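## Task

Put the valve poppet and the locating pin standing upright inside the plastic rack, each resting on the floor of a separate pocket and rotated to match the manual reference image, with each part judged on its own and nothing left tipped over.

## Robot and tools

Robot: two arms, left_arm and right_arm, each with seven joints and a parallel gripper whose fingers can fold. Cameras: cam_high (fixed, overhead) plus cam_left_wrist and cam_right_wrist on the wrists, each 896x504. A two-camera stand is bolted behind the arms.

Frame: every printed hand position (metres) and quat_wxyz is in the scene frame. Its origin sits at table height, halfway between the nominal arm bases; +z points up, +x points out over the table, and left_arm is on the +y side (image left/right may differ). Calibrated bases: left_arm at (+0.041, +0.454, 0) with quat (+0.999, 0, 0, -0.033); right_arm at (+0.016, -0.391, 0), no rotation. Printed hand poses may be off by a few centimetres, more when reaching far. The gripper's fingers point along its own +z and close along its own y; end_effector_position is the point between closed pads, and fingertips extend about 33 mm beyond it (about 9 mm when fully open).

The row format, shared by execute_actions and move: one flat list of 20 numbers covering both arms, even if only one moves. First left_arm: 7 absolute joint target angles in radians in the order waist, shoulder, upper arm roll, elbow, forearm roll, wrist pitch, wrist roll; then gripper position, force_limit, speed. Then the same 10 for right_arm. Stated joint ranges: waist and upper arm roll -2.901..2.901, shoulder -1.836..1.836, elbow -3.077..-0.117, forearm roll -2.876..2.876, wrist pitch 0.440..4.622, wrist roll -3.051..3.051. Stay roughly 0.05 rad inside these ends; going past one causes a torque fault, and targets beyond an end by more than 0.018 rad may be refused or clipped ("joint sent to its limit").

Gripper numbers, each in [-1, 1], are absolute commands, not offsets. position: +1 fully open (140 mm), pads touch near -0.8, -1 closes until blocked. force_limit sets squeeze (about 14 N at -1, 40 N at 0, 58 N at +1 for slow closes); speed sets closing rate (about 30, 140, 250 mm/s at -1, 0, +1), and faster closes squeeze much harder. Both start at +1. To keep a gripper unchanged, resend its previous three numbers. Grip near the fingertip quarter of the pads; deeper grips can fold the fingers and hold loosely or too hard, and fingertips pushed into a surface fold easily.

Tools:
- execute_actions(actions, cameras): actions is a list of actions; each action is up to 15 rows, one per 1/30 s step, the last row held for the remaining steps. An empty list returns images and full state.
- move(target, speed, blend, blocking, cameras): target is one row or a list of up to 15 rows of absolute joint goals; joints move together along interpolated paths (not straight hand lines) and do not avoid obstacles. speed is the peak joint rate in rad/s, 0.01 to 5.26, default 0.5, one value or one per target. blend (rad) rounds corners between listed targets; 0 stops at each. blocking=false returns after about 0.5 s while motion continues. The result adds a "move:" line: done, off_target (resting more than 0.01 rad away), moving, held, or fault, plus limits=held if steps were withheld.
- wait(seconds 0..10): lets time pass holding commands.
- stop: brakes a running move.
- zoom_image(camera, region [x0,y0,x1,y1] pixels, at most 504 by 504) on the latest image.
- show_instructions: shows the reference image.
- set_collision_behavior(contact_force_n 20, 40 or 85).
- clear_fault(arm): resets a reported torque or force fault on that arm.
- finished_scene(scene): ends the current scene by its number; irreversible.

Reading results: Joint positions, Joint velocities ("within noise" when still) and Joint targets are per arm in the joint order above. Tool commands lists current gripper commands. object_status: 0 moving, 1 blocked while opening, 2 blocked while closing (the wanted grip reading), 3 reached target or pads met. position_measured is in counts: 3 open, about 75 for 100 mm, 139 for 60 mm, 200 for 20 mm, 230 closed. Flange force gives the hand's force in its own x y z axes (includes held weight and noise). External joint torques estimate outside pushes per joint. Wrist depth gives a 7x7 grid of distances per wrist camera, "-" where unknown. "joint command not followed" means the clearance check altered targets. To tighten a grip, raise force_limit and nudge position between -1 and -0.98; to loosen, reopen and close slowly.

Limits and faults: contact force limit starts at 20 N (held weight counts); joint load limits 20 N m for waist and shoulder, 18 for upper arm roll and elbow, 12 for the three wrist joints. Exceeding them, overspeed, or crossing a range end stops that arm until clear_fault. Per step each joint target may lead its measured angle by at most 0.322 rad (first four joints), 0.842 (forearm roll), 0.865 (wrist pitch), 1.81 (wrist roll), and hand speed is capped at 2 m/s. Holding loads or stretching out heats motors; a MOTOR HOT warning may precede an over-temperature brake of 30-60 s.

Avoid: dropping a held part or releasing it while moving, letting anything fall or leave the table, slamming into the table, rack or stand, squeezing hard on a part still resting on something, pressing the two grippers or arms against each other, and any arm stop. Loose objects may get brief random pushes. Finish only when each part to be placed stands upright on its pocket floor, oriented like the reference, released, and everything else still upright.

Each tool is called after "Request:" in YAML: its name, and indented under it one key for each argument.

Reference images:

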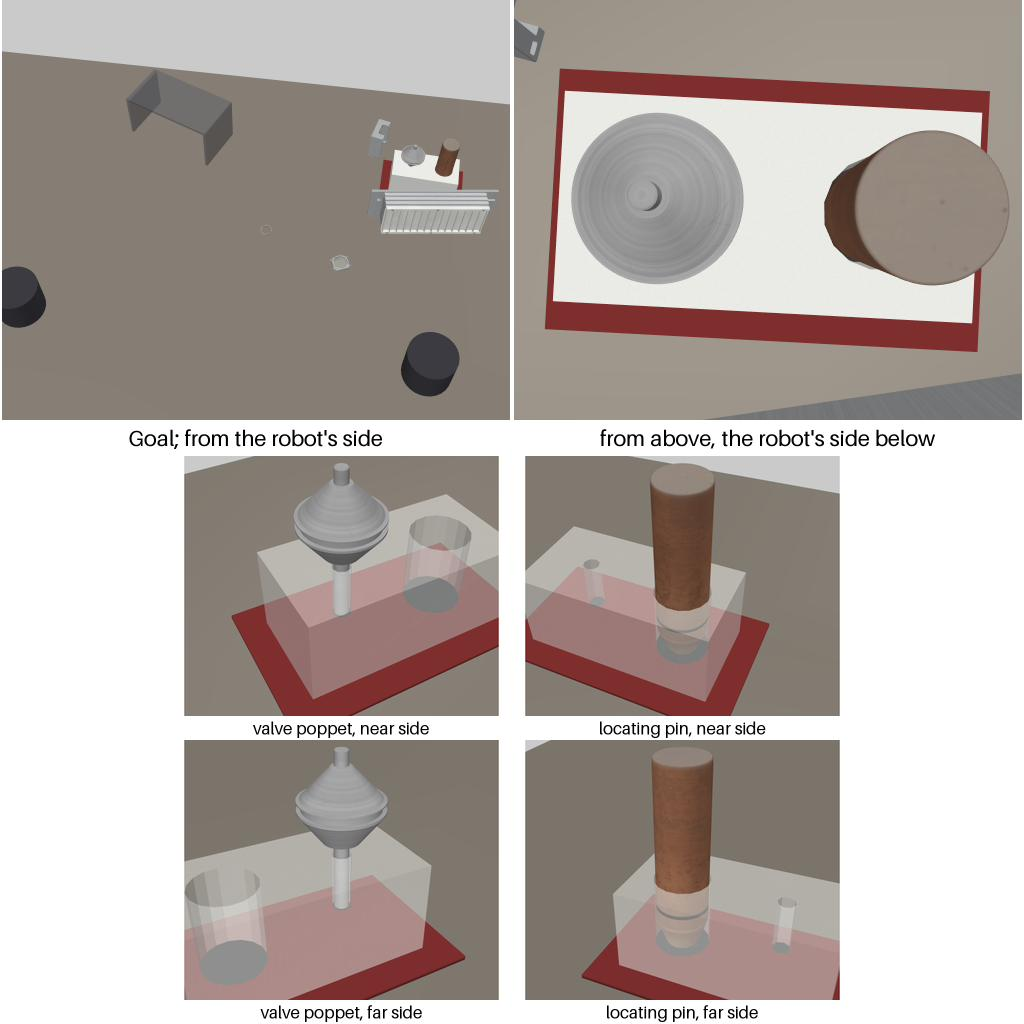

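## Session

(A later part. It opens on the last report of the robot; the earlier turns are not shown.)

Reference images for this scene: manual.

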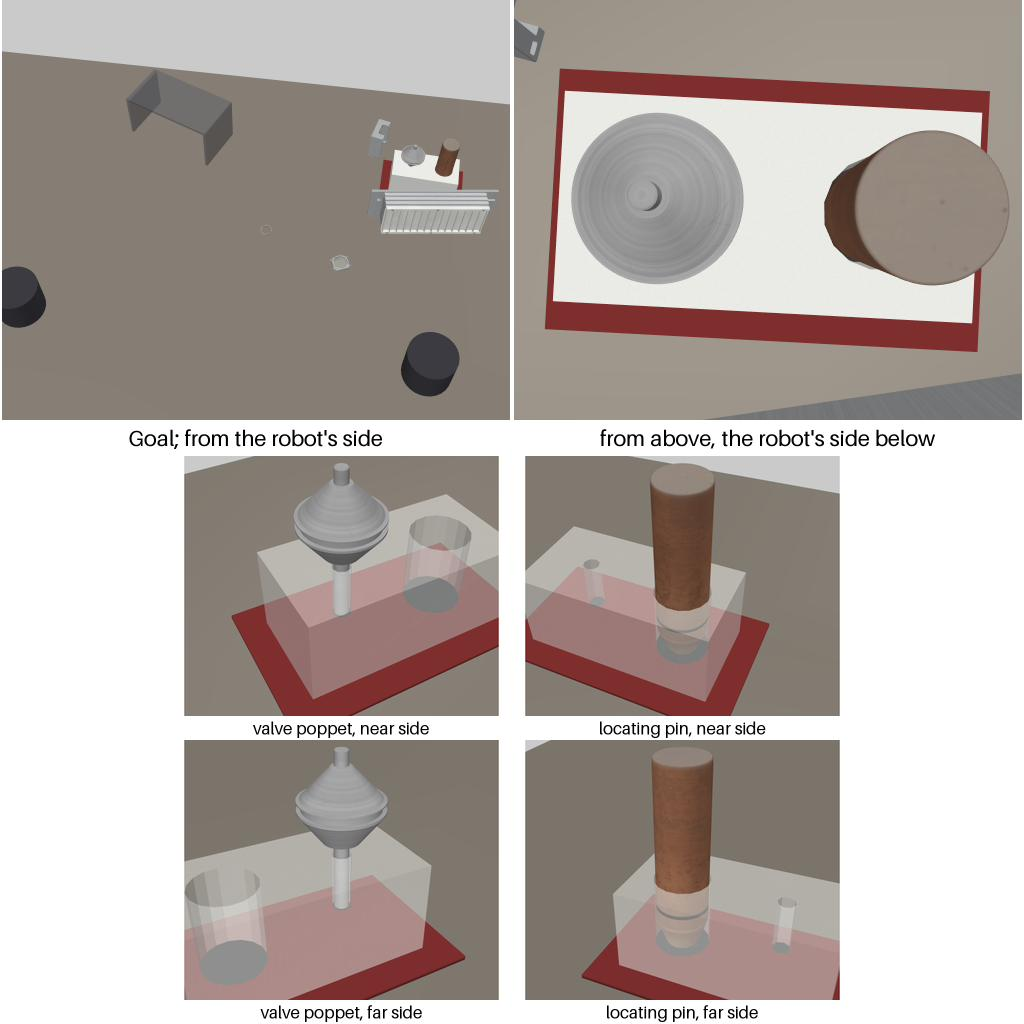

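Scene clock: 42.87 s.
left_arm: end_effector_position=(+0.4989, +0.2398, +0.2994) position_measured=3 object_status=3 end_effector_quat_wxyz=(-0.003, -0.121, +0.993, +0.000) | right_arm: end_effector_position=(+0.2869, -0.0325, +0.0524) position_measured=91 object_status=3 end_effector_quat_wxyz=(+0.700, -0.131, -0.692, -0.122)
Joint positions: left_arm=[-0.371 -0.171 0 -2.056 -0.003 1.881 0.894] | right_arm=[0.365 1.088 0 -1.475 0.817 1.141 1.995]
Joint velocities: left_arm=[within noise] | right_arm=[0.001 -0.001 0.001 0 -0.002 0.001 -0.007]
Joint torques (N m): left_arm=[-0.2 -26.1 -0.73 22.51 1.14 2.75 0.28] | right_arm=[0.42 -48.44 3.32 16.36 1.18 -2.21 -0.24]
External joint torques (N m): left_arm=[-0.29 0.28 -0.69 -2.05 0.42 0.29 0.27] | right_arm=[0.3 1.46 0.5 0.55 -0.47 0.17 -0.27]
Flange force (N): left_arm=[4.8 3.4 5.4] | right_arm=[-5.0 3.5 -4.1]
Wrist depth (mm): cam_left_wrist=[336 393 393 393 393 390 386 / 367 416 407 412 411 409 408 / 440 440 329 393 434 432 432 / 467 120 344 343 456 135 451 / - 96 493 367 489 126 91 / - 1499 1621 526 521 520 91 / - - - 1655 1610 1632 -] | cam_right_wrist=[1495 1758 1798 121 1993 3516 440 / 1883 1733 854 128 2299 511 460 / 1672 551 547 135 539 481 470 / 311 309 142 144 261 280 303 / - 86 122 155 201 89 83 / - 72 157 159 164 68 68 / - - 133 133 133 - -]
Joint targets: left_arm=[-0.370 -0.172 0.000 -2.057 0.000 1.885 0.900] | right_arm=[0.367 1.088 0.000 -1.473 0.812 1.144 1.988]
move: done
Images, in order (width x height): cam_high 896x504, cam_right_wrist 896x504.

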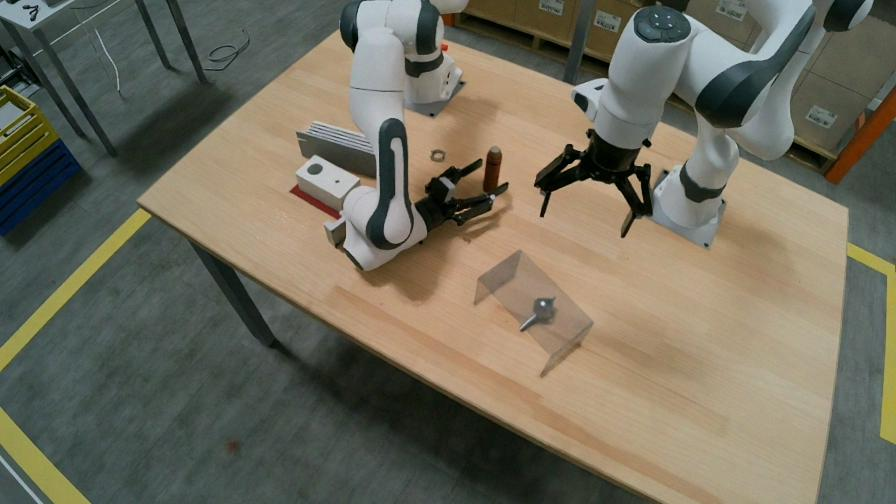

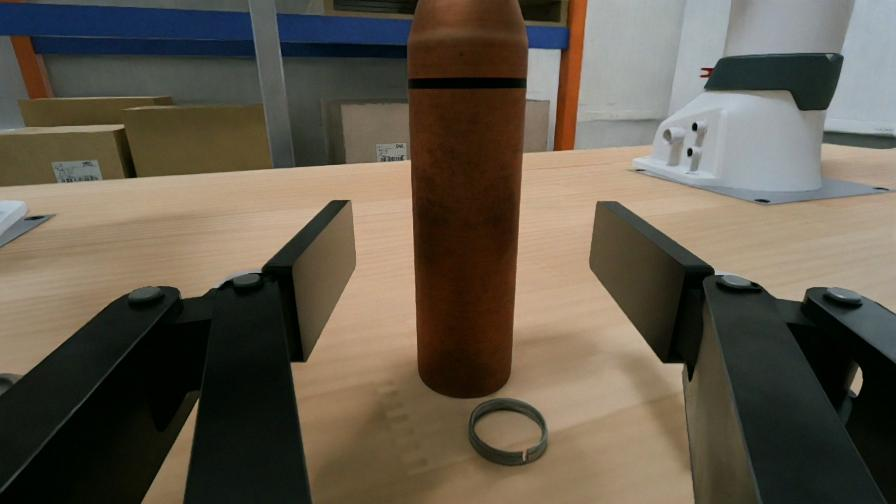

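Request:
move:
  target:
    - [-0.370,-0.172,0,-2.057,0,1.885,0.9,1,1,1,0.367,1.0875,0,-1.4733,0.812,1.1436,1.988,-1,0,-1]
  speed: 0.2

Request:
move:
  target:
    - [-0.370,-0.172,0,-2.057,0,1.885,0.9,1,1,1,0.364,0.841,0,-1.609,0.843,1.067,2.067,-1,0,-1]
  speed: 0.15
  cameras: ["cam_right_wrist","cam_high"]

Scene clock: 45.40 s.
left_arm: end_effector_position=(+0.4989, +0.2398, +0.2994) position_measured=3 object_status=3 end_effector_quat_wxyz=(-0.003, -0.121, +0.993, +0.000) | right_arm: end_effector_position=(+0.2866, -0.0334, +0.0523) position_measured=175 object_status=0 end_effector_quat_wxyz=(+0.699, -0.129, -0.692, -0.121)
Joint positions: left_arm=[-0.371 -0.171 0 -2.056 -0.003 1.881 0.894] | right_arm=[0.365 1.088 0 -1.475 0.814 1.14 1.992]
Joint torques (N m): left_arm=[-0.1 -26.19 -0.7 22.48 1.16 2.74 0.26] | right_arm=[1.29 -47.88 3.75 16.21 1.87 -1.51 -0.11]
External joint torques (N m): left_arm=[-0.04 0.19 -0.49 -2.1 0.45 0.28 0.26] | right_arm=[1.23 2.1 0.96 0.39 0.23 0.88 -0.13]
Flange force (N): left_arm=[4.9 3.9 5.5] | right_arm=[-6.6 5.7 -2.1]
Wrist depth (mm): cam_left_wrist=[336 395 392 391 389 389 387 / 366 416 410 410 412 410 408 / 440 437 328 393 433 432 431 / 465 120 345 344 453 136 451 / - 96 493 366 489 127 91 / - 1518 1578 526 526 523 91 / - 1309 1444 1547 1632 1643 -] | cam_right_wrist=[1594 1672 1825 121 2368 501 438 / 1976 1854 2749 128 2368 501 461 / 1627 542 546 135 542 480 465 / 308 308 308 142 148 306 304 / 215 79 83 152 89 89 213 / - 64 66 160 - - 63 / - 65 - 133 - - 63]
Joint targets: left_arm=[-0.370 -0.172 0.000 -2.057 0.000 1.885 0.900] | right_arm=[0.367 1.087 0.000 -1.473 0.812 1.144 1.988]
move: done

Scene clock: 47.73 s.
left_arm: end_effector_position=(+0.4989, +0.2398, +0.2994) position_measured=3 object_status=3 end_effector_quat_wxyz=(-0.003, -0.121, +0.993, +0.000) | right_arm: end_effector_position=(+0.2914, -0.0310, +0.1492) position_measured=175 object_status=2 end_effector_quat_wxyz=(+0.689, -0.127, -0.704, -0.120)
Joint positions: left_arm=[-0.371 -0.171 0 -2.056 -0.003 1.881 0.894] | right_arm=[0.366 0.849 -0.003 -1.609 0.831 1.092 2.06]
Joint velocities: left_arm=[within noise] | right_arm=[0.001 0 0 0 -0.001 0 0.005]
Joint torques (N m): left_arm=[-0.12 -26.12 -0.76 22.49 1.15 2.76 0.3] | right_arm=[-0.49 -51.04 5.13 17.99 4.26 -5.85 0.3]
External joint torques (N m): left_arm=[-0.21 0.26 -0.71 -2.11 0.43 0.29 0.3] | right_arm=[-0.34 -2.77 2.92 0.71 2.34 -3.62 0.27]
Flange force (N): left_arm=[4.9 3.6 5.5] | right_arm=[9.0 3.4 -2.9]
Wrist depth (mm): cam_left_wrist=[395 396 393 392 390 391 391 / 416 417 409 413 412 412 411 / 439 439 329 404 435 432 433 / 463 120 345 345 453 136 452 / - 96 493 367 490 126 91 / - 1508 1537 523 525 519 91 / - 1324 1537 1655 1610 1621 -] | cam_right_wrist=[1627 2214 1825 121 2098 455 435 / 2098 2026 1976 128 3416 500 2391 / 1696 1913 1944 135 771 512 729 / 539 541 545 142 151 508 511 / 386 79 83 151 89 89 393 / - 64 66 280 - - 63 / - 65 - 248 - - 63]
Joint targets: left_arm=[-0.370 -0.172 0.000 -2.057 0.000 1.885 0.900] | right_arm=[0.364 0.841 0.000 -1.609 0.843 1.067 2.067]
move: off_target (right_arm); right_arm: the wrist pitch is farthest, 0.025 rad from its target
Images, in order (width x height): cam_high 896x504, cam_right_wrist 896x504.

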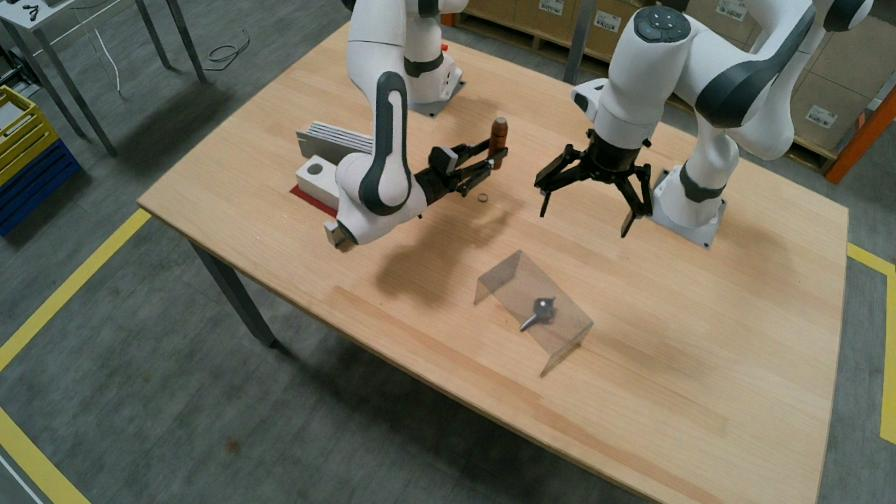

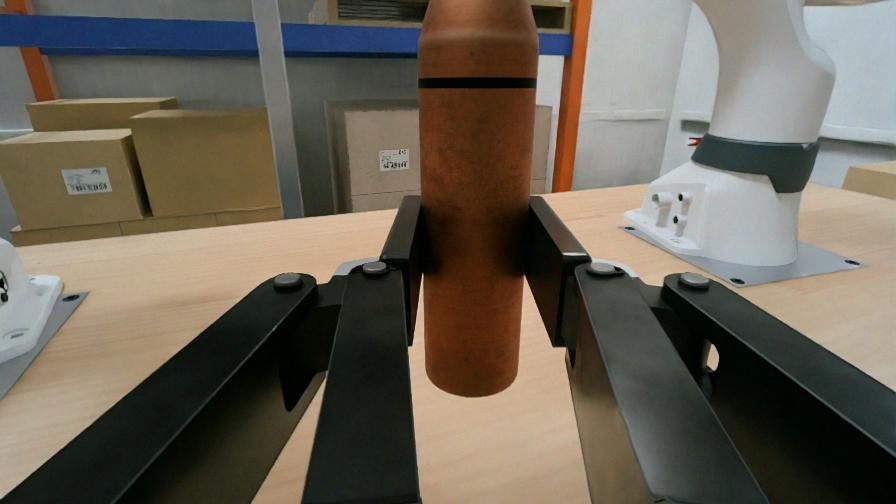

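Request:
move:
  target:
    - [-0.370,-0.172,0,-2.057,0,1.885,0.9,1,1,1,0.366,0.85,0,-1.609,0.835,1.085,2.067,-0.98,0.7,-1]
    - [-0.370,-0.172,0,-2.057,0,1.885,0.9,1,1,1,0.364,0.58,0,-1.609,0.843,1.067,2.067,-0.98,0.7,-1]
    - [-0.370,-0.172,0,-2.057,0,1.885,0.9,1,1,1,-0.572,0.64,0,-1.402,0.846,0.942,-0.984,-0.98,0.7,-1]
  speed: [0.1,0.3,0.7]
  cameras: ["cam_right_wrist","cam_high"]

Request:
zoom_image:
  camera: "cam_high"
  region: [240, 60, 440, 240]

Scene clock: 57.87 s.
left_arm: end_effector_position=(+0.4989, +0.2398, +0.2994) position_measured=3 object_status=3 end_effector_quat_wxyz=(-0.003, -0.121, +0.993, +0.000) | right_arm: end_effector_position=(+0.5093, -0.4373, +0.2944) position_measured=176 object_status=2 end_effector_quat_wxyz=(-0.398, +0.665, -0.411, -0.480)
Joint positions: left_arm=[-0.371 -0.171 0 -2.056 -0.003 1.881 0.894] | right_arm=[-0.573 0.648 -0.004 -1.408 0.831 0.961 -0.976]
Joint velocities: left_arm=[within noise] | right_arm=[0.001 -0.001 0 0.002 0.001 0 -0.005]
Joint torques (N m): left_arm=[-0.12 -26.18 -0.69 22.52 1.16 2.74 0.3] | right_arm=[0.3 -50.96 4.62 23.71 5.79 -4 -0.37]
External joint torques (N m): left_arm=[-0.07 0.38 -0.49 -2.14 0.45 0.27 0.3] | right_arm=[0.65 -2.62 2.93 2.38 2.98 -2.73 -0.33]
Flange force (N): left_arm=[4.5 3.7 5.6] | right_arm=[-6.3 -8.6 -9.6]
Wrist depth (mm): cam_left_wrist=[397 395 394 392 391 391 389 / 416 417 409 412 410 409 409 / 442 436 331 395 432 432 431 / 467 120 344 344 452 135 451 / - 96 491 367 487 126 91 / - 1489 1547 526 519 520 91 / - - 1621 1444 1610 1610 -] | cam_right_wrist=[- 984 - 121 655 626 575 / 2079 - - 128 1049 2322 1898 / 2194 - - 136 - 2440 1854 / - - 113 142 112 2517 2009 / 2256 74 83 152 89 89 372 / - 64 66 - - - 66 / - - - - - - 63]
Joint targets: left_arm=[-0.370 -0.172 0.000 -2.057 0.000 1.885 0.900] | right_arm=[-0.572 0.640 0.000 -1.402 0.846 0.942 -0.984]
move: off_target (right_arm); right_arm: the wrist pitch is farthest, 0.019 rad from its target
Images, in order (width x height): cam_high 896x504, cam_right_wrist 896x504.

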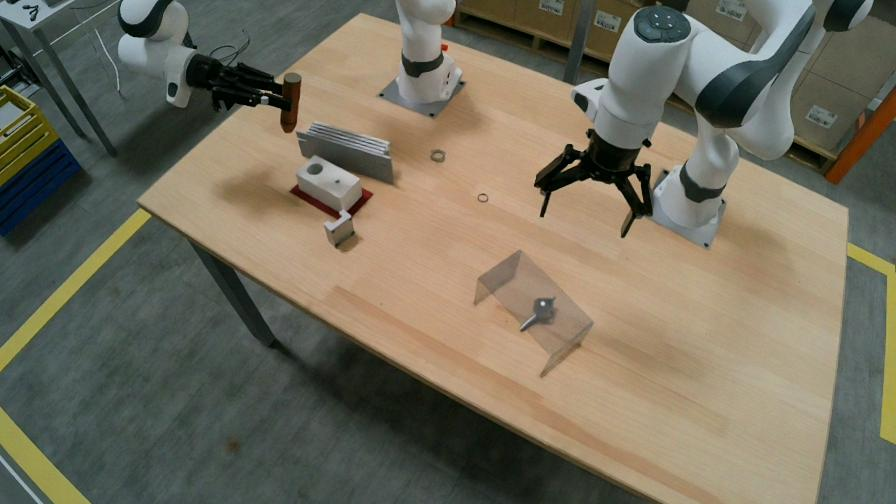

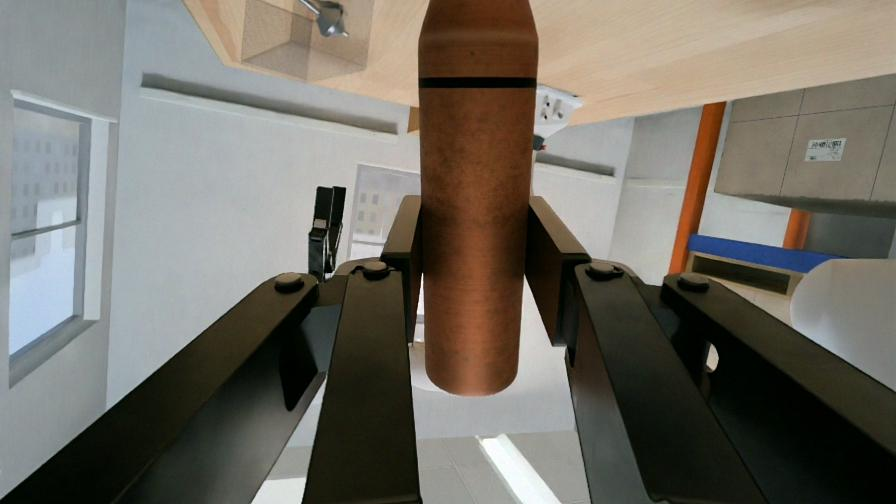

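Scaled by 2.520 from the camera's 896x504 image, which has a finer 1280x720 frame.

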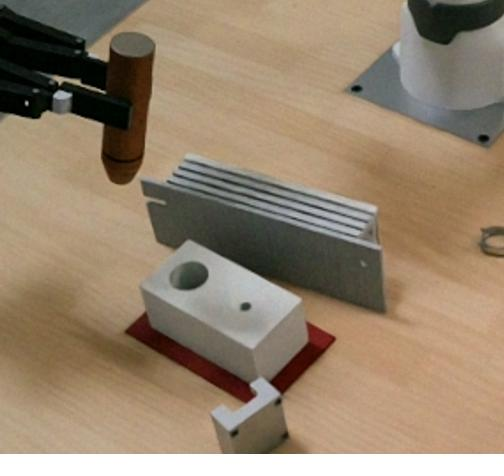

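Request:
move:
  target:
    - [-0.370,-0.172,0,-2.057,0,1.885,0.9,1,1,1,-0.572,0.901,0.003,-1.396,0.861,0.923,-0.992,-0.98,0.7,-1]
  speed: 0.15
  cameras: ["cam_right_wrist","cam_high"]

Request:
zoom_image:
  camera: "cam_high"
  region: [270, 100, 390, 240]

Scene clock: 60.63 s.
left_arm: end_effector_position=(+0.4989, +0.2398, +0.2994) position_measured=3 object_status=3 end_effector_quat_wxyz=(-0.003, -0.121, +0.993, +0.000) | right_arm: end_effector_position=(+0.4913, -0.4221, +0.1892) position_measured=176 object_status=2 end_effector_quat_wxyz=(-0.407, +0.579, -0.408, -0.577)
Joint positions: left_arm=[-0.371 -0.171 0 -2.056 -0.003 1.881 0.894] | right_arm=[-0.573 0.91 -0.002 -1.4 0.847 0.947 -0.986]
Joint velocities: left_arm=[within noise] | right_arm=[0 0.001 0.001 0.003 0.004 -0.003 -0.002]
Joint torques (N m): left_arm=[-0.14 -26.1 -0.75 22.49 1.16 2.76 0.34] | right_arm=[0.32 -54.03 5.84 20.23 4.98 -5.61 -0.24]
External joint torques (N m): left_arm=[-0.14 0.38 -0.6 -2.13 0.45 0.29 0.34] | right_arm=[0.4 -2.88 3.28 1.21 2.6 -3.46 -0.21]
Flange force (N): left_arm=[4.6 3.6 5.6] | right_arm=[-8.2 -4.8 -4.4]
Wrist depth (mm): cam_left_wrist=[395 395 392 390 391 389 387 / 417 413 409 413 413 410 409 / 441 439 329 393 436 435 431 / 465 119 345 343 453 136 451 / - 96 494 367 490 126 91 / - 1508 1557 527 525 525 91 / - 1527 1346 1610 1643 1643 -] | cam_right_wrist=[- 712 781 121 913 2098 1839 / 1758 - 2780 128 - 3321 2322 / 2154 2813 - 135 1044 2465 1883 / 1812 2628 105 142 119 2440 1868 / 1928 74 83 152 89 89 371 / - 64 66 3569 - - 66 / - - - - - - 63]
Joint targets: left_arm=[-0.370 -0.172 0.000 -2.057 0.000 1.885 0.900] | right_arm=[-0.572 0.901 0.003 -1.396 0.861 0.923 -0.992]
move: off_target (right_arm); right_arm: the wrist pitch is farthest, 0.024 rad from its target
Images, in order (width x height): cam_high 896x504, cam_right_wrist 896x504.

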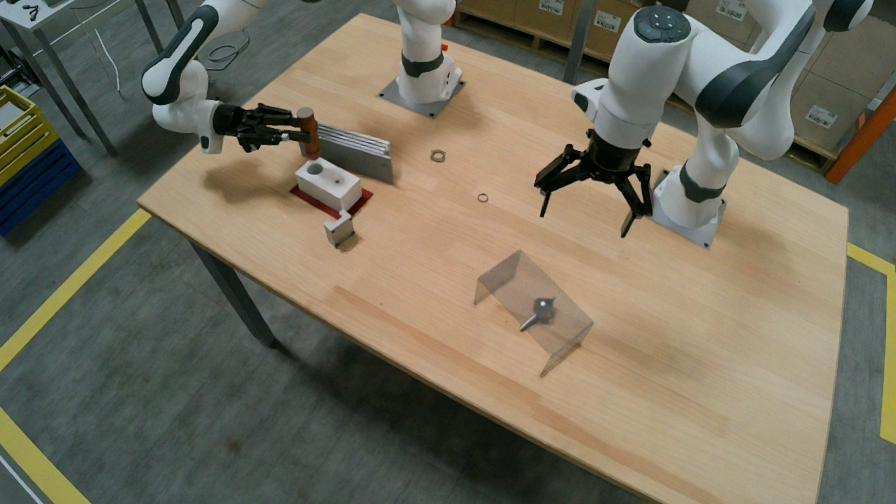

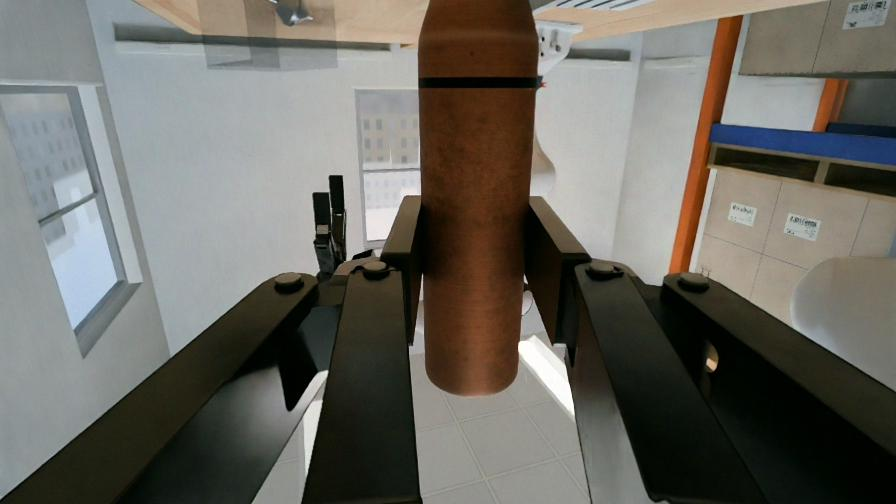

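Scaled by 3.600 from the camera's 896x504 image, which has a finer 1280x720 frame.

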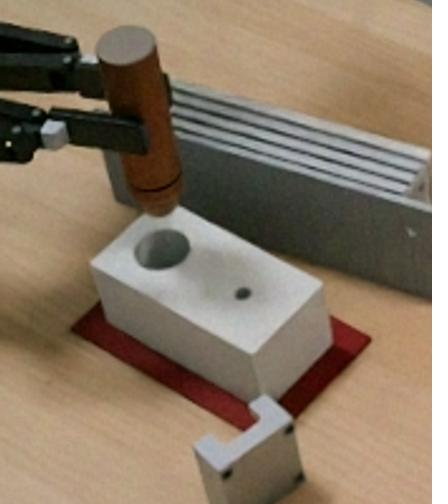

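Request:
move:
  target:
    - [-0.370,-0.172,0,-2.057,0,1.885,0.9,1,1,1,-0.569,0.954,0.003,-1.368,0.849,0.935,-1.012,-0.98,0.7,-1]
  speed: 0.06
  cameras: ["cam_high"]

Request:
zoom_image:
  camera: "cam_high"
  region: [290, 130, 350, 190]

Scene clock: 63.67 s.
left_arm: end_effector_position=(+0.4989, +0.2398, +0.2994) position_measured=3 object_status=3 end_effector_quat_wxyz=(-0.003, -0.121, +0.993, +0.000) | right_arm: end_effector_position=(+0.4919, -0.4210, +0.1688) position_measured=176 object_status=2 end_effector_quat_wxyz=(-0.410, +0.577, -0.404, -0.580)
Joint positions: left_arm=[-0.371 -0.171 0 -2.056 -0.003 1.881 0.894] | right_arm=[-0.57 0.962 -0.002 -1.372 0.845 0.953 -1.005]
Joint velocities: left_arm=[within noise] | right_arm=[-0.001 -0.001 0.001 0 0 0.001 -0.007]
Joint torques (N m): left_arm=[-0.15 -26.24 -0.81 22.52 1.14 2.75 0.27] | right_arm=[0.39 -54.23 6.01 20.4 3.95 -5.28 -0.22]
External joint torques (N m): left_arm=[-0.22 0.27 -0.74 -2.13 0.42 0.28 0.27] | right_arm=[0.52 -2.82 3.39 1.75 1.63 -3.08 -0.19]
Flange force (N): left_arm=[5.0 3.6 5.6] | right_arm=[-6.6 -5.7 -6.4]
Wrist depth (mm): cam_left_wrist=[394 393 393 389 389 389 389 / 418 417 410 412 409 412 410 / 442 437 328 397 436 433 430 / 464 120 344 345 453 136 453 / - 96 494 366 493 127 91 / - 1527 1547 527 527 521 91 / - 1354 - 1547 1643 1632 -] | cam_right_wrist=[- 707 876 122 249 2098 1798 / 2044 - - 128 - 3188 2571 / 2657 - - 135 147 2391 1868 / - - 714 142 111 2368 1944 / - 74 83 152 89 89 376 / - 64 66 162 - - 66 / - - - - - - 63]
Joint targets: left_arm=[-0.370 -0.172 0.000 -2.057 0.000 1.885 0.900] | right_arm=[-0.569 0.954 0.003 -1.368 0.849 0.935 -1.012]
move: off_target (right_arm); right_arm: the wrist pitch is farthest, 0.018 rad from its target
Images, in order (width x height): cam_high 896x504.

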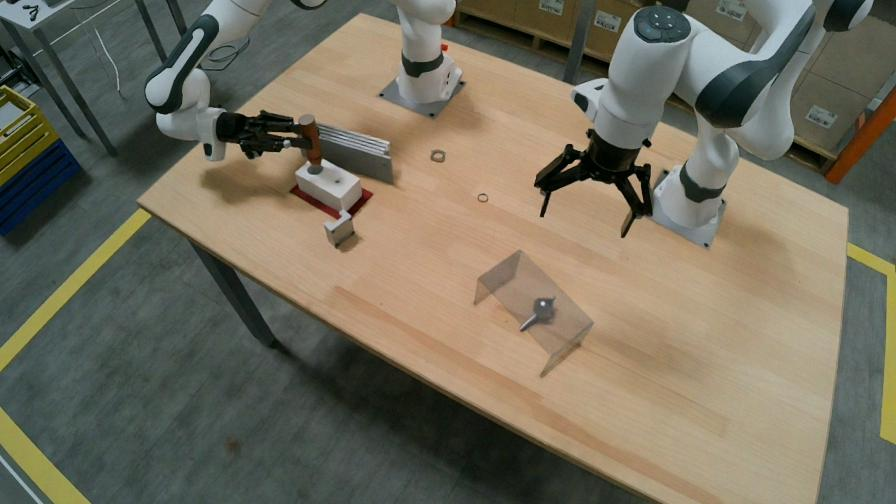

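Scaled by 8.400 from the camera's 896x504 image, which has a finer 1280x720 frame.

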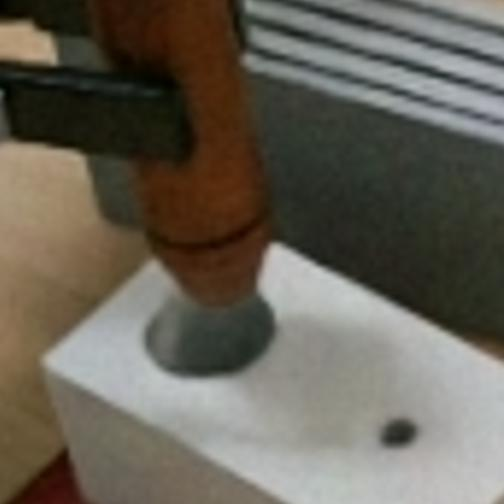

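Request:
move:
  target:
    - [-0.370,-0.172,0,-2.057,0,1.885,0.9,1,1,1,-0.565,0.979,0.003,-1.3213,0.859,0.919,-0.992,-0.98,0.7,-1]
  speed: 0.05
  cameras: ["cam_high"]

Request:
zoom_image:
  camera: "cam_high"
  region: [290, 130, 350, 190]

Scene clock: 65.77 s.
left_arm: end_effector_position=(+0.4989, +0.2398, +0.2994) position_measured=3 object_status=3 end_effector_quat_wxyz=(-0.003, -0.121, +0.993, +0.000) | right_arm: end_effector_position=(+0.4975, -0.4235, +0.1666) position_measured=176 object_status=2 end_effector_quat_wxyz=(-0.408, +0.583, -0.401, -0.577)
Joint positions: left_arm=[-0.371 -0.171 0 -2.056 -0.003 1.881 0.894] | right_arm=[-0.567 0.986 -0.002 -1.326 0.845 0.943 -0.999]
Joint velocities: left_arm=[within noise] | right_arm=[-0.001 0 0 0.002 0.001 -0.003 0.007]
Joint torques (N m): left_arm=[-0.07 -26.17 -0.73 22.56 1.15 2.76 0.31] | right_arm=[0.37 -54.51 6.04 20.85 4.97 -5.58 0.2]
External joint torques (N m): left_arm=[-0.09 0.15 -0.6 -1.98 0.44 0.3 0.31] | right_arm=[0.5 -2.47 3.37 1.9 2.6 -3.43 0.23]
Flange force (N): left_arm=[4.8 3.7 5.3] | right_arm=[-6.4 -9.5 -10.0]
Wrist depth (mm): cam_left_wrist=[397 393 393 392 388 388 388 / 415 416 409 415 409 409 410 / 442 436 328 393 435 431 427 / 467 119 343 343 455 136 452 / - 96 490 367 489 127 91 / - 1518 1547 524 524 521 91 / - 1324 1435 1610 1643 1632 -] | cam_right_wrist=[2391 863 616 121 240 207 1784 / 2368 - 2571 128 988 3105 2571 / - 5088 3466 135 142 2277 1898 / - 3321 105 142 112 2440 1944 / 2391 74 83 152 89 89 384 / - 64 66 - - - 66 / - - - - - - 63]
Joint targets: left_arm=[-0.370 -0.172 0.000 -2.057 0.000 1.885 0.900] | right_arm=[-0.565 0.979 0.003 -1.321 0.859 0.919 -0.992]
move: off_target (right_arm); right_arm: the wrist pitch is farthest, 0.024 rad from its target
Images, in order (width x height): cam_high 896x504.

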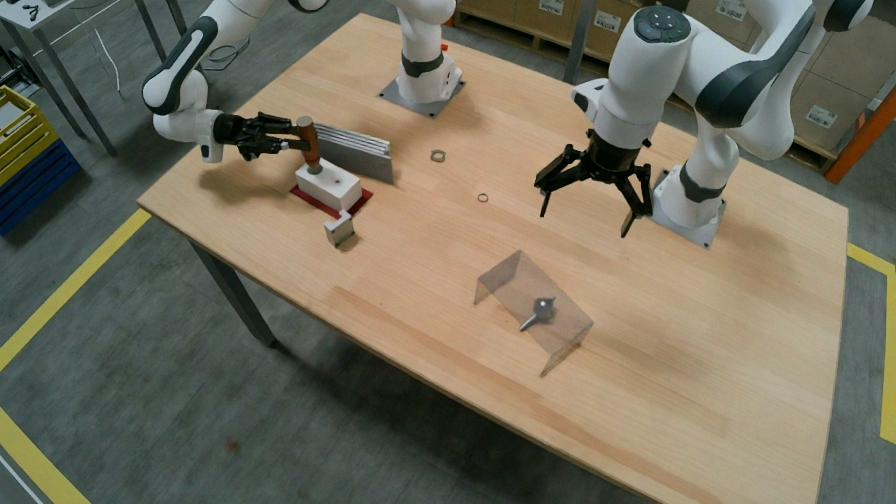

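Scaled by 8.400 from the camera's 896x504 image, which has a finer 1280x720 frame.

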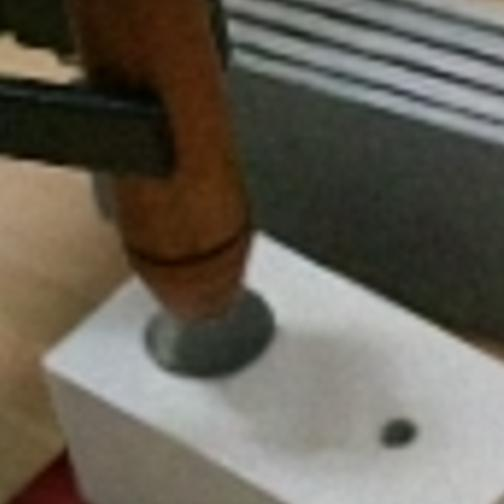

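Request:
move:
  target:
    - [-0.370,-0.172,0,-2.057,0,1.885,0.9,1,1,1,-0.564,1.0205,0.003,-1.3008,0.8504,0.9327,-1.0096,-0.98,0.7,-1]
  speed: 0.05
  cameras: ["cam_high"]

Request:
zoom_image:
  camera: "cam_high"
  region: [290, 130, 350, 190]

Scene clock: 67.67 s.
left_arm: end_effector_position=(+0.4989, +0.2398, +0.2994) position_measured=3 object_status=3 end_effector_quat_wxyz=(-0.003, -0.121, +0.993, +0.000) | right_arm: end_effector_position=(+0.4976, -0.4222, +0.1490) position_measured=176 object_status=2 end_effector_quat_wxyz=(-0.408, +0.577, -0.403, -0.582)
Joint positions: left_arm=[-0.371 -0.171 0 -2.056 -0.003 1.881 0.894] | right_arm=[-0.566 1.028 -0.002 -1.305 0.845 0.951 -1.003]
Joint velocities: left_arm=[within noise] | right_arm=[-0.001 -0.001 0 0.004 -0.001 0.002 -0.005]
Joint torques (N m): left_arm=[-0.09 -26.18 -0.72 22.53 1.16 2.77 0.3] | right_arm=[0.38 -55.05 6.1 20.09 4.13 -5.37 -0.23]
External joint torques (N m): left_arm=[-0.12 0.25 -0.61 -2.1 0.44 0.3 0.3] | right_arm=[0.33 -2.66 3.22 1.32 1.78 -3.16 -0.2]
Flange force (N): left_arm=[4.9 3.8 5.5] | right_arm=[-6.4 -4.9 -5.7]
Wrist depth (mm): cam_left_wrist=[396 395 393 391 389 388 387 / 416 417 409 410 412 412 409 / 442 438 330 396 435 431 432 / 464 120 343 344 453 135 450 / - 96 490 364 490 127 91 / - 1518 1527 527 524 517 91 / - 1222 - 1862 1632 1655 -] | cam_right_wrist=[2391 707 569 122 221 160 115 / - - - 128 996 2571 2235 / 2256 - - 135 4598 2368 1960 / 2026 - 105 142 134 2415 1928 / 2061 74 83 152 89 89 392 / - 64 66 169 - - 66 / - - - - - - 63]
Joint targets: left_arm=[-0.370 -0.172 0.000 -2.057 0.000 1.885 0.900] | right_arm=[-0.564 1.021 0.003 -1.301 0.850 0.933 -1.010]
move: off_target (right_arm); right_arm: the wrist pitch is farthest, 0.018 rad from its target
Images, in order (width x height): cam_high 896x504.

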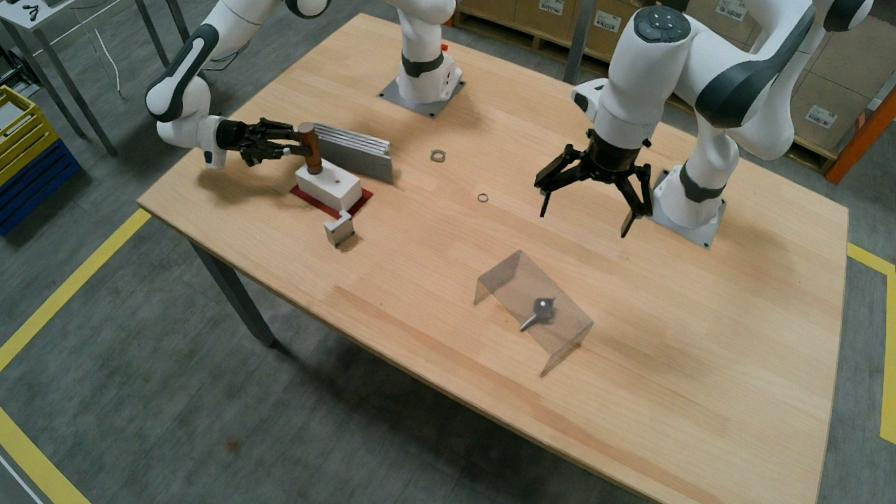

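Scaled by 8.400 from the camera's 896x504 image, which has a finer 1280x720 frame.

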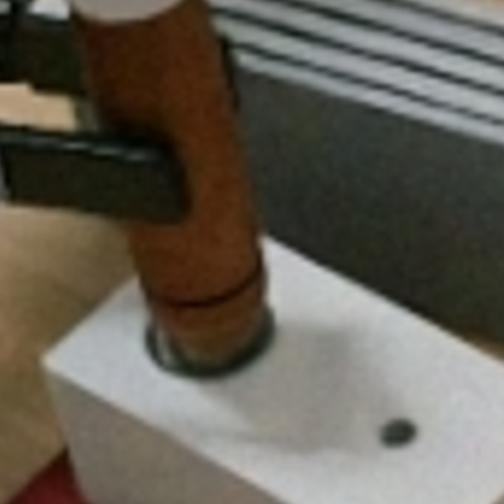

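Request:
move:
  target:
    - [-0.370,-0.172,0,-2.057,0,1.885,0.9,1,1,1,-0.565,1.0535,0.003,-1.2848,0.8434,0.9437,-1.0236,-0.98,0.7,-1]
  speed: 0.04
  cameras: ["cam_high"]

Request:
zoom_image:
  camera: "cam_high"
  region: [290, 130, 350, 190]

Scene clock: 69.20 s.
left_arm: end_effector_position=(+0.4989, +0.2398, +0.2994) position_measured=3 object_status=3 end_effector_quat_wxyz=(-0.003, -0.121, +0.993, +0.000) | right_arm: end_effector_position=(+0.4967, -0.4222, +0.1333) position_measured=176 object_status=2 end_effector_quat_wxyz=(-0.409, +0.576, -0.403, -0.582)
Joint positions: left_arm=[-0.371 -0.171 0 -2.056 -0.003 1.881 0.894] | right_arm=[-0.566 1.061 -0.002 -1.289 0.839 0.961 -1.016]
Joint velocities: left_arm=[within noise] | right_arm=[0 0 0 0.001 -0.001 0.001 -0.006]
Joint torques (N m): left_arm=[-0.08 -26.16 -0.7 22.52 1.14 2.75 0.29] | right_arm=[0.37 -54.73 6.32 19.7 3.96 -5.31 -0.22]
External joint torques (N m): left_arm=[0 0.28 -0.47 -2.1 0.43 0.28 0.29] | right_arm=[0.49 -2.4 3.52 1.23 1.68 -3.09 -0.19]
Flange force (N): left_arm=[4.6 3.9 5.5] | right_arm=[-5.7 -5.4 -5.7]
Wrist depth (mm): cam_left_wrist=[397 394 393 390 391 388 386 / 417 416 409 414 408 407 407 / 441 440 330 395 434 432 430 / 464 120 343 343 454 136 449 / - 96 494 365 490 127 91 / - 1527 1537 523 526 521 91 / - 1324 1410 1435 1643 1610 -] | cam_right_wrist=[- 228 200 122 204 151 110 / 2391 - - 128 244 161 115 / 2061 - 3985 135 145 2491 1960 / - 3857 113 142 111 2491 1928 / - 74 83 152 89 89 408 / - 64 66 164 - - 66 / - - - 3105 - - 63]
Joint targets: left_arm=[-0.370 -0.172 0.000 -2.057 0.000 1.885 0.900] | right_arm=[-0.565 1.054 0.003 -1.285 0.843 0.944 -1.024]
move: off_target (right_arm); right_arm: the wrist pitch is farthest, 0.018 rad from its target
Images, in order (width x height): cam_high 896x504.

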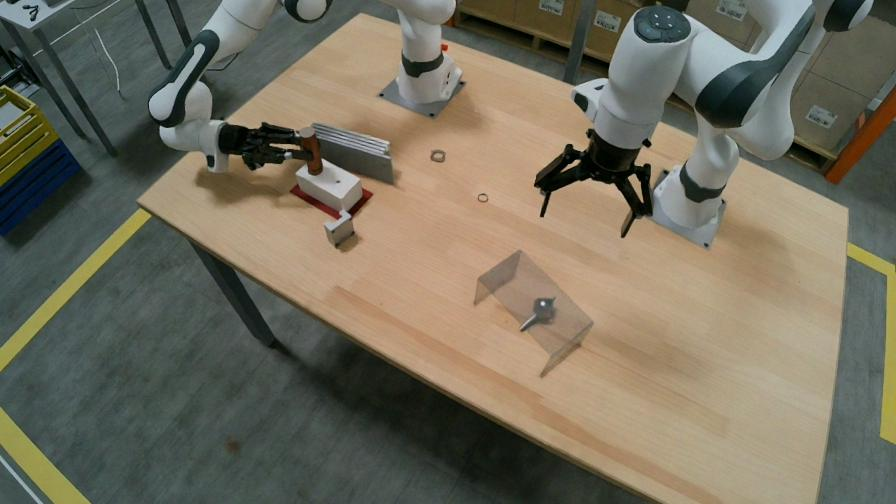

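Scaled by 8.400 from the camera's 896x504 image, which has a finer 1280x720 frame.

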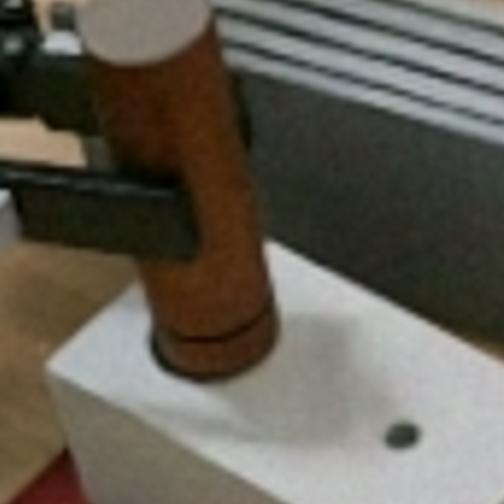

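Request:
move:
  target:
    - [-0.370,-0.172,0,-2.057,0,1.885,0.9,1,1,1,-0.5685,1.0535,0.003,-1.2848,0.8434,0.9437,-1.0236,-0.98,0.7,-1]
    - [-0.370,-0.172,0,-2.057,0,1.885,0.9,1,1,1,-0.5685,1.0745,0.003,-1.2743,0.8394,0.9507,-1.0326,-0.98,0.7,-1]
  speed: 0.03

Request:
move:
  target:
    - [-0.370,-0.172,0,-2.057,0,1.885,0.9,1,1,1,-0.5685,1.085,0.003,-1.269,0.837,0.954,-1.0366,-0.98,0.7,-1]
  speed: 0.03
  cameras: ["cam_high"]

Request:
zoom_image:
  camera: "cam_high"
  region: [290, 130, 350, 190]

Scene clock: 71.57 s.
left_arm: end_effector_position=(+0.4989, +0.2398, +0.2994) position_measured=3 object_status=3 end_effector_quat_wxyz=(-0.003, -0.121, +0.993, +0.000) | right_arm: end_effector_position=(+0.4959, -0.4232, +0.1226) position_measured=176 object_status=2 end_effector_quat_wxyz=(-0.410, +0.576, -0.404, -0.581)
Joint positions: left_arm=[-0.371 -0.171 0 -2.056 -0.003 1.881 0.894] | right_arm=[-0.568 1.082 -0.002 -1.278 0.835 0.969 -1.025]
Joint velocities: left_arm=[within noise] | right_arm=[0.001 0 0 0.001 -0.001 0.001 -0.006]
Joint torques (N m): left_arm=[-0.09 -26.19 -0.67 22.48 1.14 2.74 0.29] | right_arm=[0.1 -55.01 6.27 20.06 3.91 -5.34 -0.14]
External joint torques (N m): left_arm=[-0.07 0.14 -0.51 -2.1 0.42 0.28 0.29] | right_arm=[0.17 -2.62 3.42 1.7 1.66 -3.11 -0.11]
Flange force (N): left_arm=[5.0 4.1 5.4] | right_arm=[-5.3 -6.8 -8.2]
Wrist depth (mm): cam_left_wrist=[396 394 394 390 391 389 389 / 418 415 410 412 412 409 408 / 440 443 328 396 432 433 430 / 466 120 344 344 456 135 453 / - 96 493 367 486 127 91 / - 1508 1547 528 523 520 91 / - 1295 1453 1643 1643 1655 -] | cam_right_wrist=[- 229 205 101 113 149 109 / - - 3321 128 224 151 110 / - - 3920 135 3920 2465 1944 / - 2544 863 142 111 2544 1993 / 1784 74 83 151 89 89 415 / - 64 66 163 - - 66 / - - - - - - 63]
Joint targets: left_arm=[-0.370 -0.172 0.000 -2.057 0.000 1.885 0.900] | right_arm=[-0.569 1.075 0.003 -1.274 0.839 0.951 -1.033]
move: off_target (right_arm); right_arm: the wrist pitch is farthest, 0.019 rad from its target

Scene clock: 72.30 s.
left_arm: end_effector_position=(+0.4989, +0.2398, +0.2994) position_measured=3 object_status=3 end_effector_quat_wxyz=(-0.003, -0.121, +0.993, +0.000) | right_arm: end_effector_position=(+0.4955, -0.4231, +0.1175) position_measured=176 object_status=2 end_effector_quat_wxyz=(-0.410, +0.576, -0.404, -0.581)
Joint positions: left_arm=[-0.371 -0.171 0 -2.056 -0.003 1.881 0.894] | right_arm=[-0.568 1.092 -0.002 -1.273 0.833 0.973 -1.03]
Joint torques (N m): left_arm=[-0.12 -26.2 -0.75 22.5 1.13 2.75 0.31] | right_arm=[0.14 -54.9 6.34 19.74 3.81 -5.43 -0.23]
External joint torques (N m): left_arm=[-0.17 0.11 -0.65 -2.04 0.41 0.29 0.31] | right_arm=[-0.08 -2.15 3.29 1.3 1.54 -3.17 -0.2]
Flange force (N): left_arm=[5.1 3.8 5.3] | right_arm=[-4.8 -5.7 -7.7]
Wrist depth (mm): cam_left_wrist=[396 395 391 394 391 390 389 / 417 412 407 409 413 409 410 / 443 440 329 401 432 435 432 / 468 120 343 343 453 136 450 / - 96 491 366 490 126 91 / - 1547 1537 524 524 519 91 / - 1331 - 1621 1632 1666 -] | cam_right_wrist=[- 229 186 100 110 142 109 / - - 3466 128 206 152 109 / - - 4512 136 988 2465 111 / 2044 - 101 142 134 2491 1976 / 1854 74 83 152 89 89 430 / - 64 66 163 - - 66 / - - - 3416 - - 63]
Joint targets: left_arm=[-0.370 -0.172 0.000 -2.057 0.000 1.885 0.900] | right_arm=[-0.569 1.085 0.003 -1.269 0.837 0.954 -1.037]
move: off_target (right_arm); right_arm: the wrist pitch is farthest, 0.019 rad from its target
Images, in order (width x height): cam_high 896x504.

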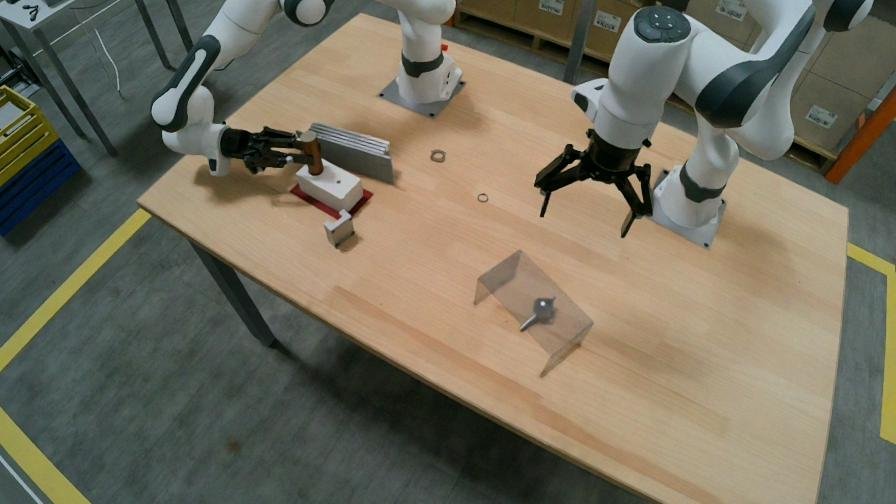

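Scaled by 8.400 from the camera's 896x504 image, which has a finer 1280x720 frame.

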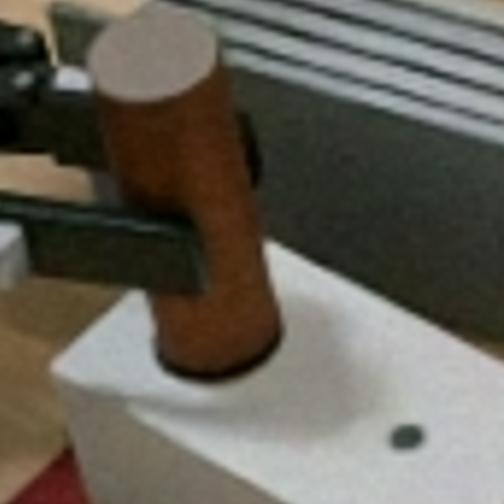

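Request:
move:
  target:
    - [-0.370,-0.172,0,-2.057,0,1.885,0.9,1,1,1,-0.5695,1.1003,0.003,-1.2547,0.8365,0.955,-1.0366,-0.98,0.7,-1]
  speed: 0.03

Request:
move:
  target:
    - [-0.370,-0.172,0,-2.057,0,1.885,0.9,1,1,1,-0.5695,1.1108,0.003,-1.2484,0.8345,0.9585,-1.041,-0.98,0.7,-1]
  speed: 0.03
  cameras: ["cam_high"]

Request:
zoom_image:
  camera: "cam_high"
  region: [280, 120, 360, 200]

Scene clock: 73.60 s.
left_arm: end_effector_position=(+0.4989, +0.2398, +0.2994) position_measured=3 object_status=3 end_effector_quat_wxyz=(-0.003, -0.121, +0.993, +0.000) | right_arm: end_effector_position=(+0.4960, -0.4235, +0.1120) position_measured=176 object_status=2 end_effector_quat_wxyz=(-0.410, +0.576, -0.404, -0.581)
Joint positions: left_arm=[-0.371 -0.171 0 -2.056 -0.003 1.881 0.894] | right_arm=[-0.568 1.108 -0.002 -1.259 0.832 0.974 -1.031]
Joint torques (N m): left_arm=[-0.13 -26.1 -0.7 22.47 1.14 2.75 0.28] | right_arm=[-0.5 -55.31 6.21 19.65 3.79 -5.42 -0.24]
External joint torques (N m): left_arm=[-0.22 0.23 -0.64 -2.11 0.42 0.28 0.28] | right_arm=[-0.42 -2.52 3.34 1.23 1.55 -3.19 -0.21]
Flange force (N): left_arm=[5.0 3.7 5.5] | right_arm=[-5.7 -4.7 -6.9]
Wrist depth (mm): cam_left_wrist=[395 394 395 390 390 389 389 / 419 415 408 413 412 414 407 / 441 437 328 394 435 430 431 / 464 119 344 344 454 136 450 / - 96 494 367 489 127 91 / - 1499 1568 521 524 519 91 / - 1410 1418 1610 1643 1666 -] | cam_right_wrist=[- 231 191 99 110 143 109 / - 781 568 128 210 151 110 / 2368 3416 - 135 4123 2322 111 / 2009 2465 113 142 111 2440 1993 / - 74 83 152 89 89 879 / - 64 66 - - - 66 / - - - - - - 63]
Joint targets: left_arm=[-0.370 -0.172 0.000 -2.057 0.000 1.885 0.900] | right_arm=[-0.570 1.100 0.003 -1.255 0.837 0.955 -1.037]
move: off_target (right_arm); right_arm: the wrist pitch is farthest, 0.019 rad from its target

Scene clock: 74.33 s.
left_arm: end_effector_position=(+0.4989, +0.2398, +0.2994) position_measured=3 object_status=3 end_effector_quat_wxyz=(-0.003, -0.121, +0.993, +0.000) | right_arm: end_effector_position=(+0.4957, -0.4234, +0.1069) position_measured=176 object_status=2 end_effector_quat_wxyz=(-0.410, +0.576, -0.404, -0.581)
Joint positions: left_arm=[-0.371 -0.171 0 -2.056 -0.003 1.881 0.894] | right_arm=[-0.568 1.118 -0.002 -1.252 0.831 0.977 -1.034]
Joint torques (N m): left_arm=[-0.14 -26.16 -0.71 22.41 1.13 2.75 0.33] | right_arm=[-0.47 -55.29 6.2 20.1 3.77 -5.41 -0.2]
External joint torques (N m): left_arm=[-0.17 0.28 -0.59 -2.21 0.42 0.29 0.33] | right_arm=[-0.48 -2.42 3.25 1.73 1.54 -3.16 -0.17]
Flange force (N): left_arm=[5.0 3.9 5.8] | right_arm=[-4.5 -6.8 -9.9]
Wrist depth (mm): cam_left_wrist=[396 394 391 395 391 389 389 / 416 414 409 411 411 410 410 / 440 437 329 395 433 436 431 / 469 119 345 343 455 135 450 / - 96 492 363 488 126 91 / - 1518 1537 524 521 518 91 / - 1346 1578 1480 1621 1632 -] | cam_right_wrist=[- 231 200 99 111 143 109 / - 244 - 107 194 151 110 / - - 3066 135 195 162 111 / 2154 - 102 142 111 2465 2044 / 1944 74 83 152 89 89 1854 / - 64 66 - - - 66 / - - - - - - 63]
Joint targets: left_arm=[-0.370 -0.172 0.000 -2.057 0.000 1.885 0.900] | right_arm=[-0.570 1.111 0.003 -1.248 0.835 0.959 -1.041]
move: off_target (right_arm); right_arm: the wrist pitch is farthest, 0.019 rad from its target
Images, in order (width x height): cam_high 896x504.

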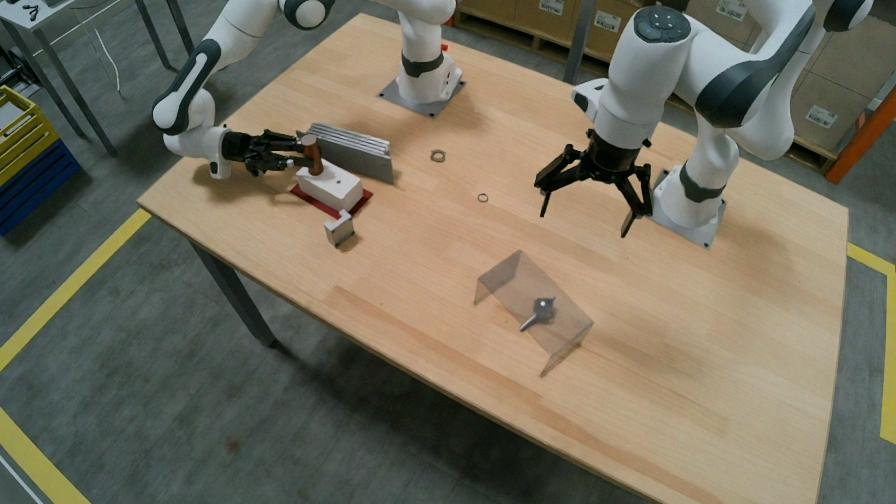

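Scaled by 6.300 from the camera's 896x504 image, which has a finer 1280x720 frame.

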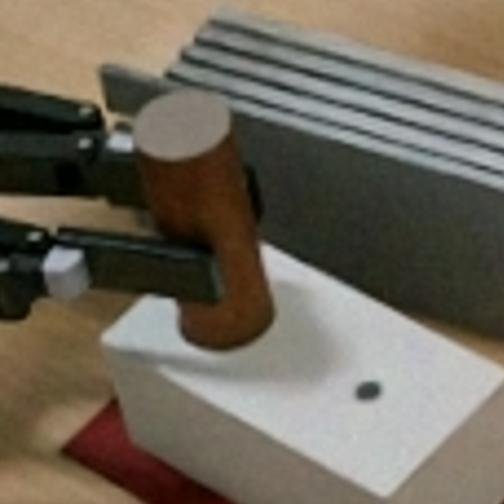

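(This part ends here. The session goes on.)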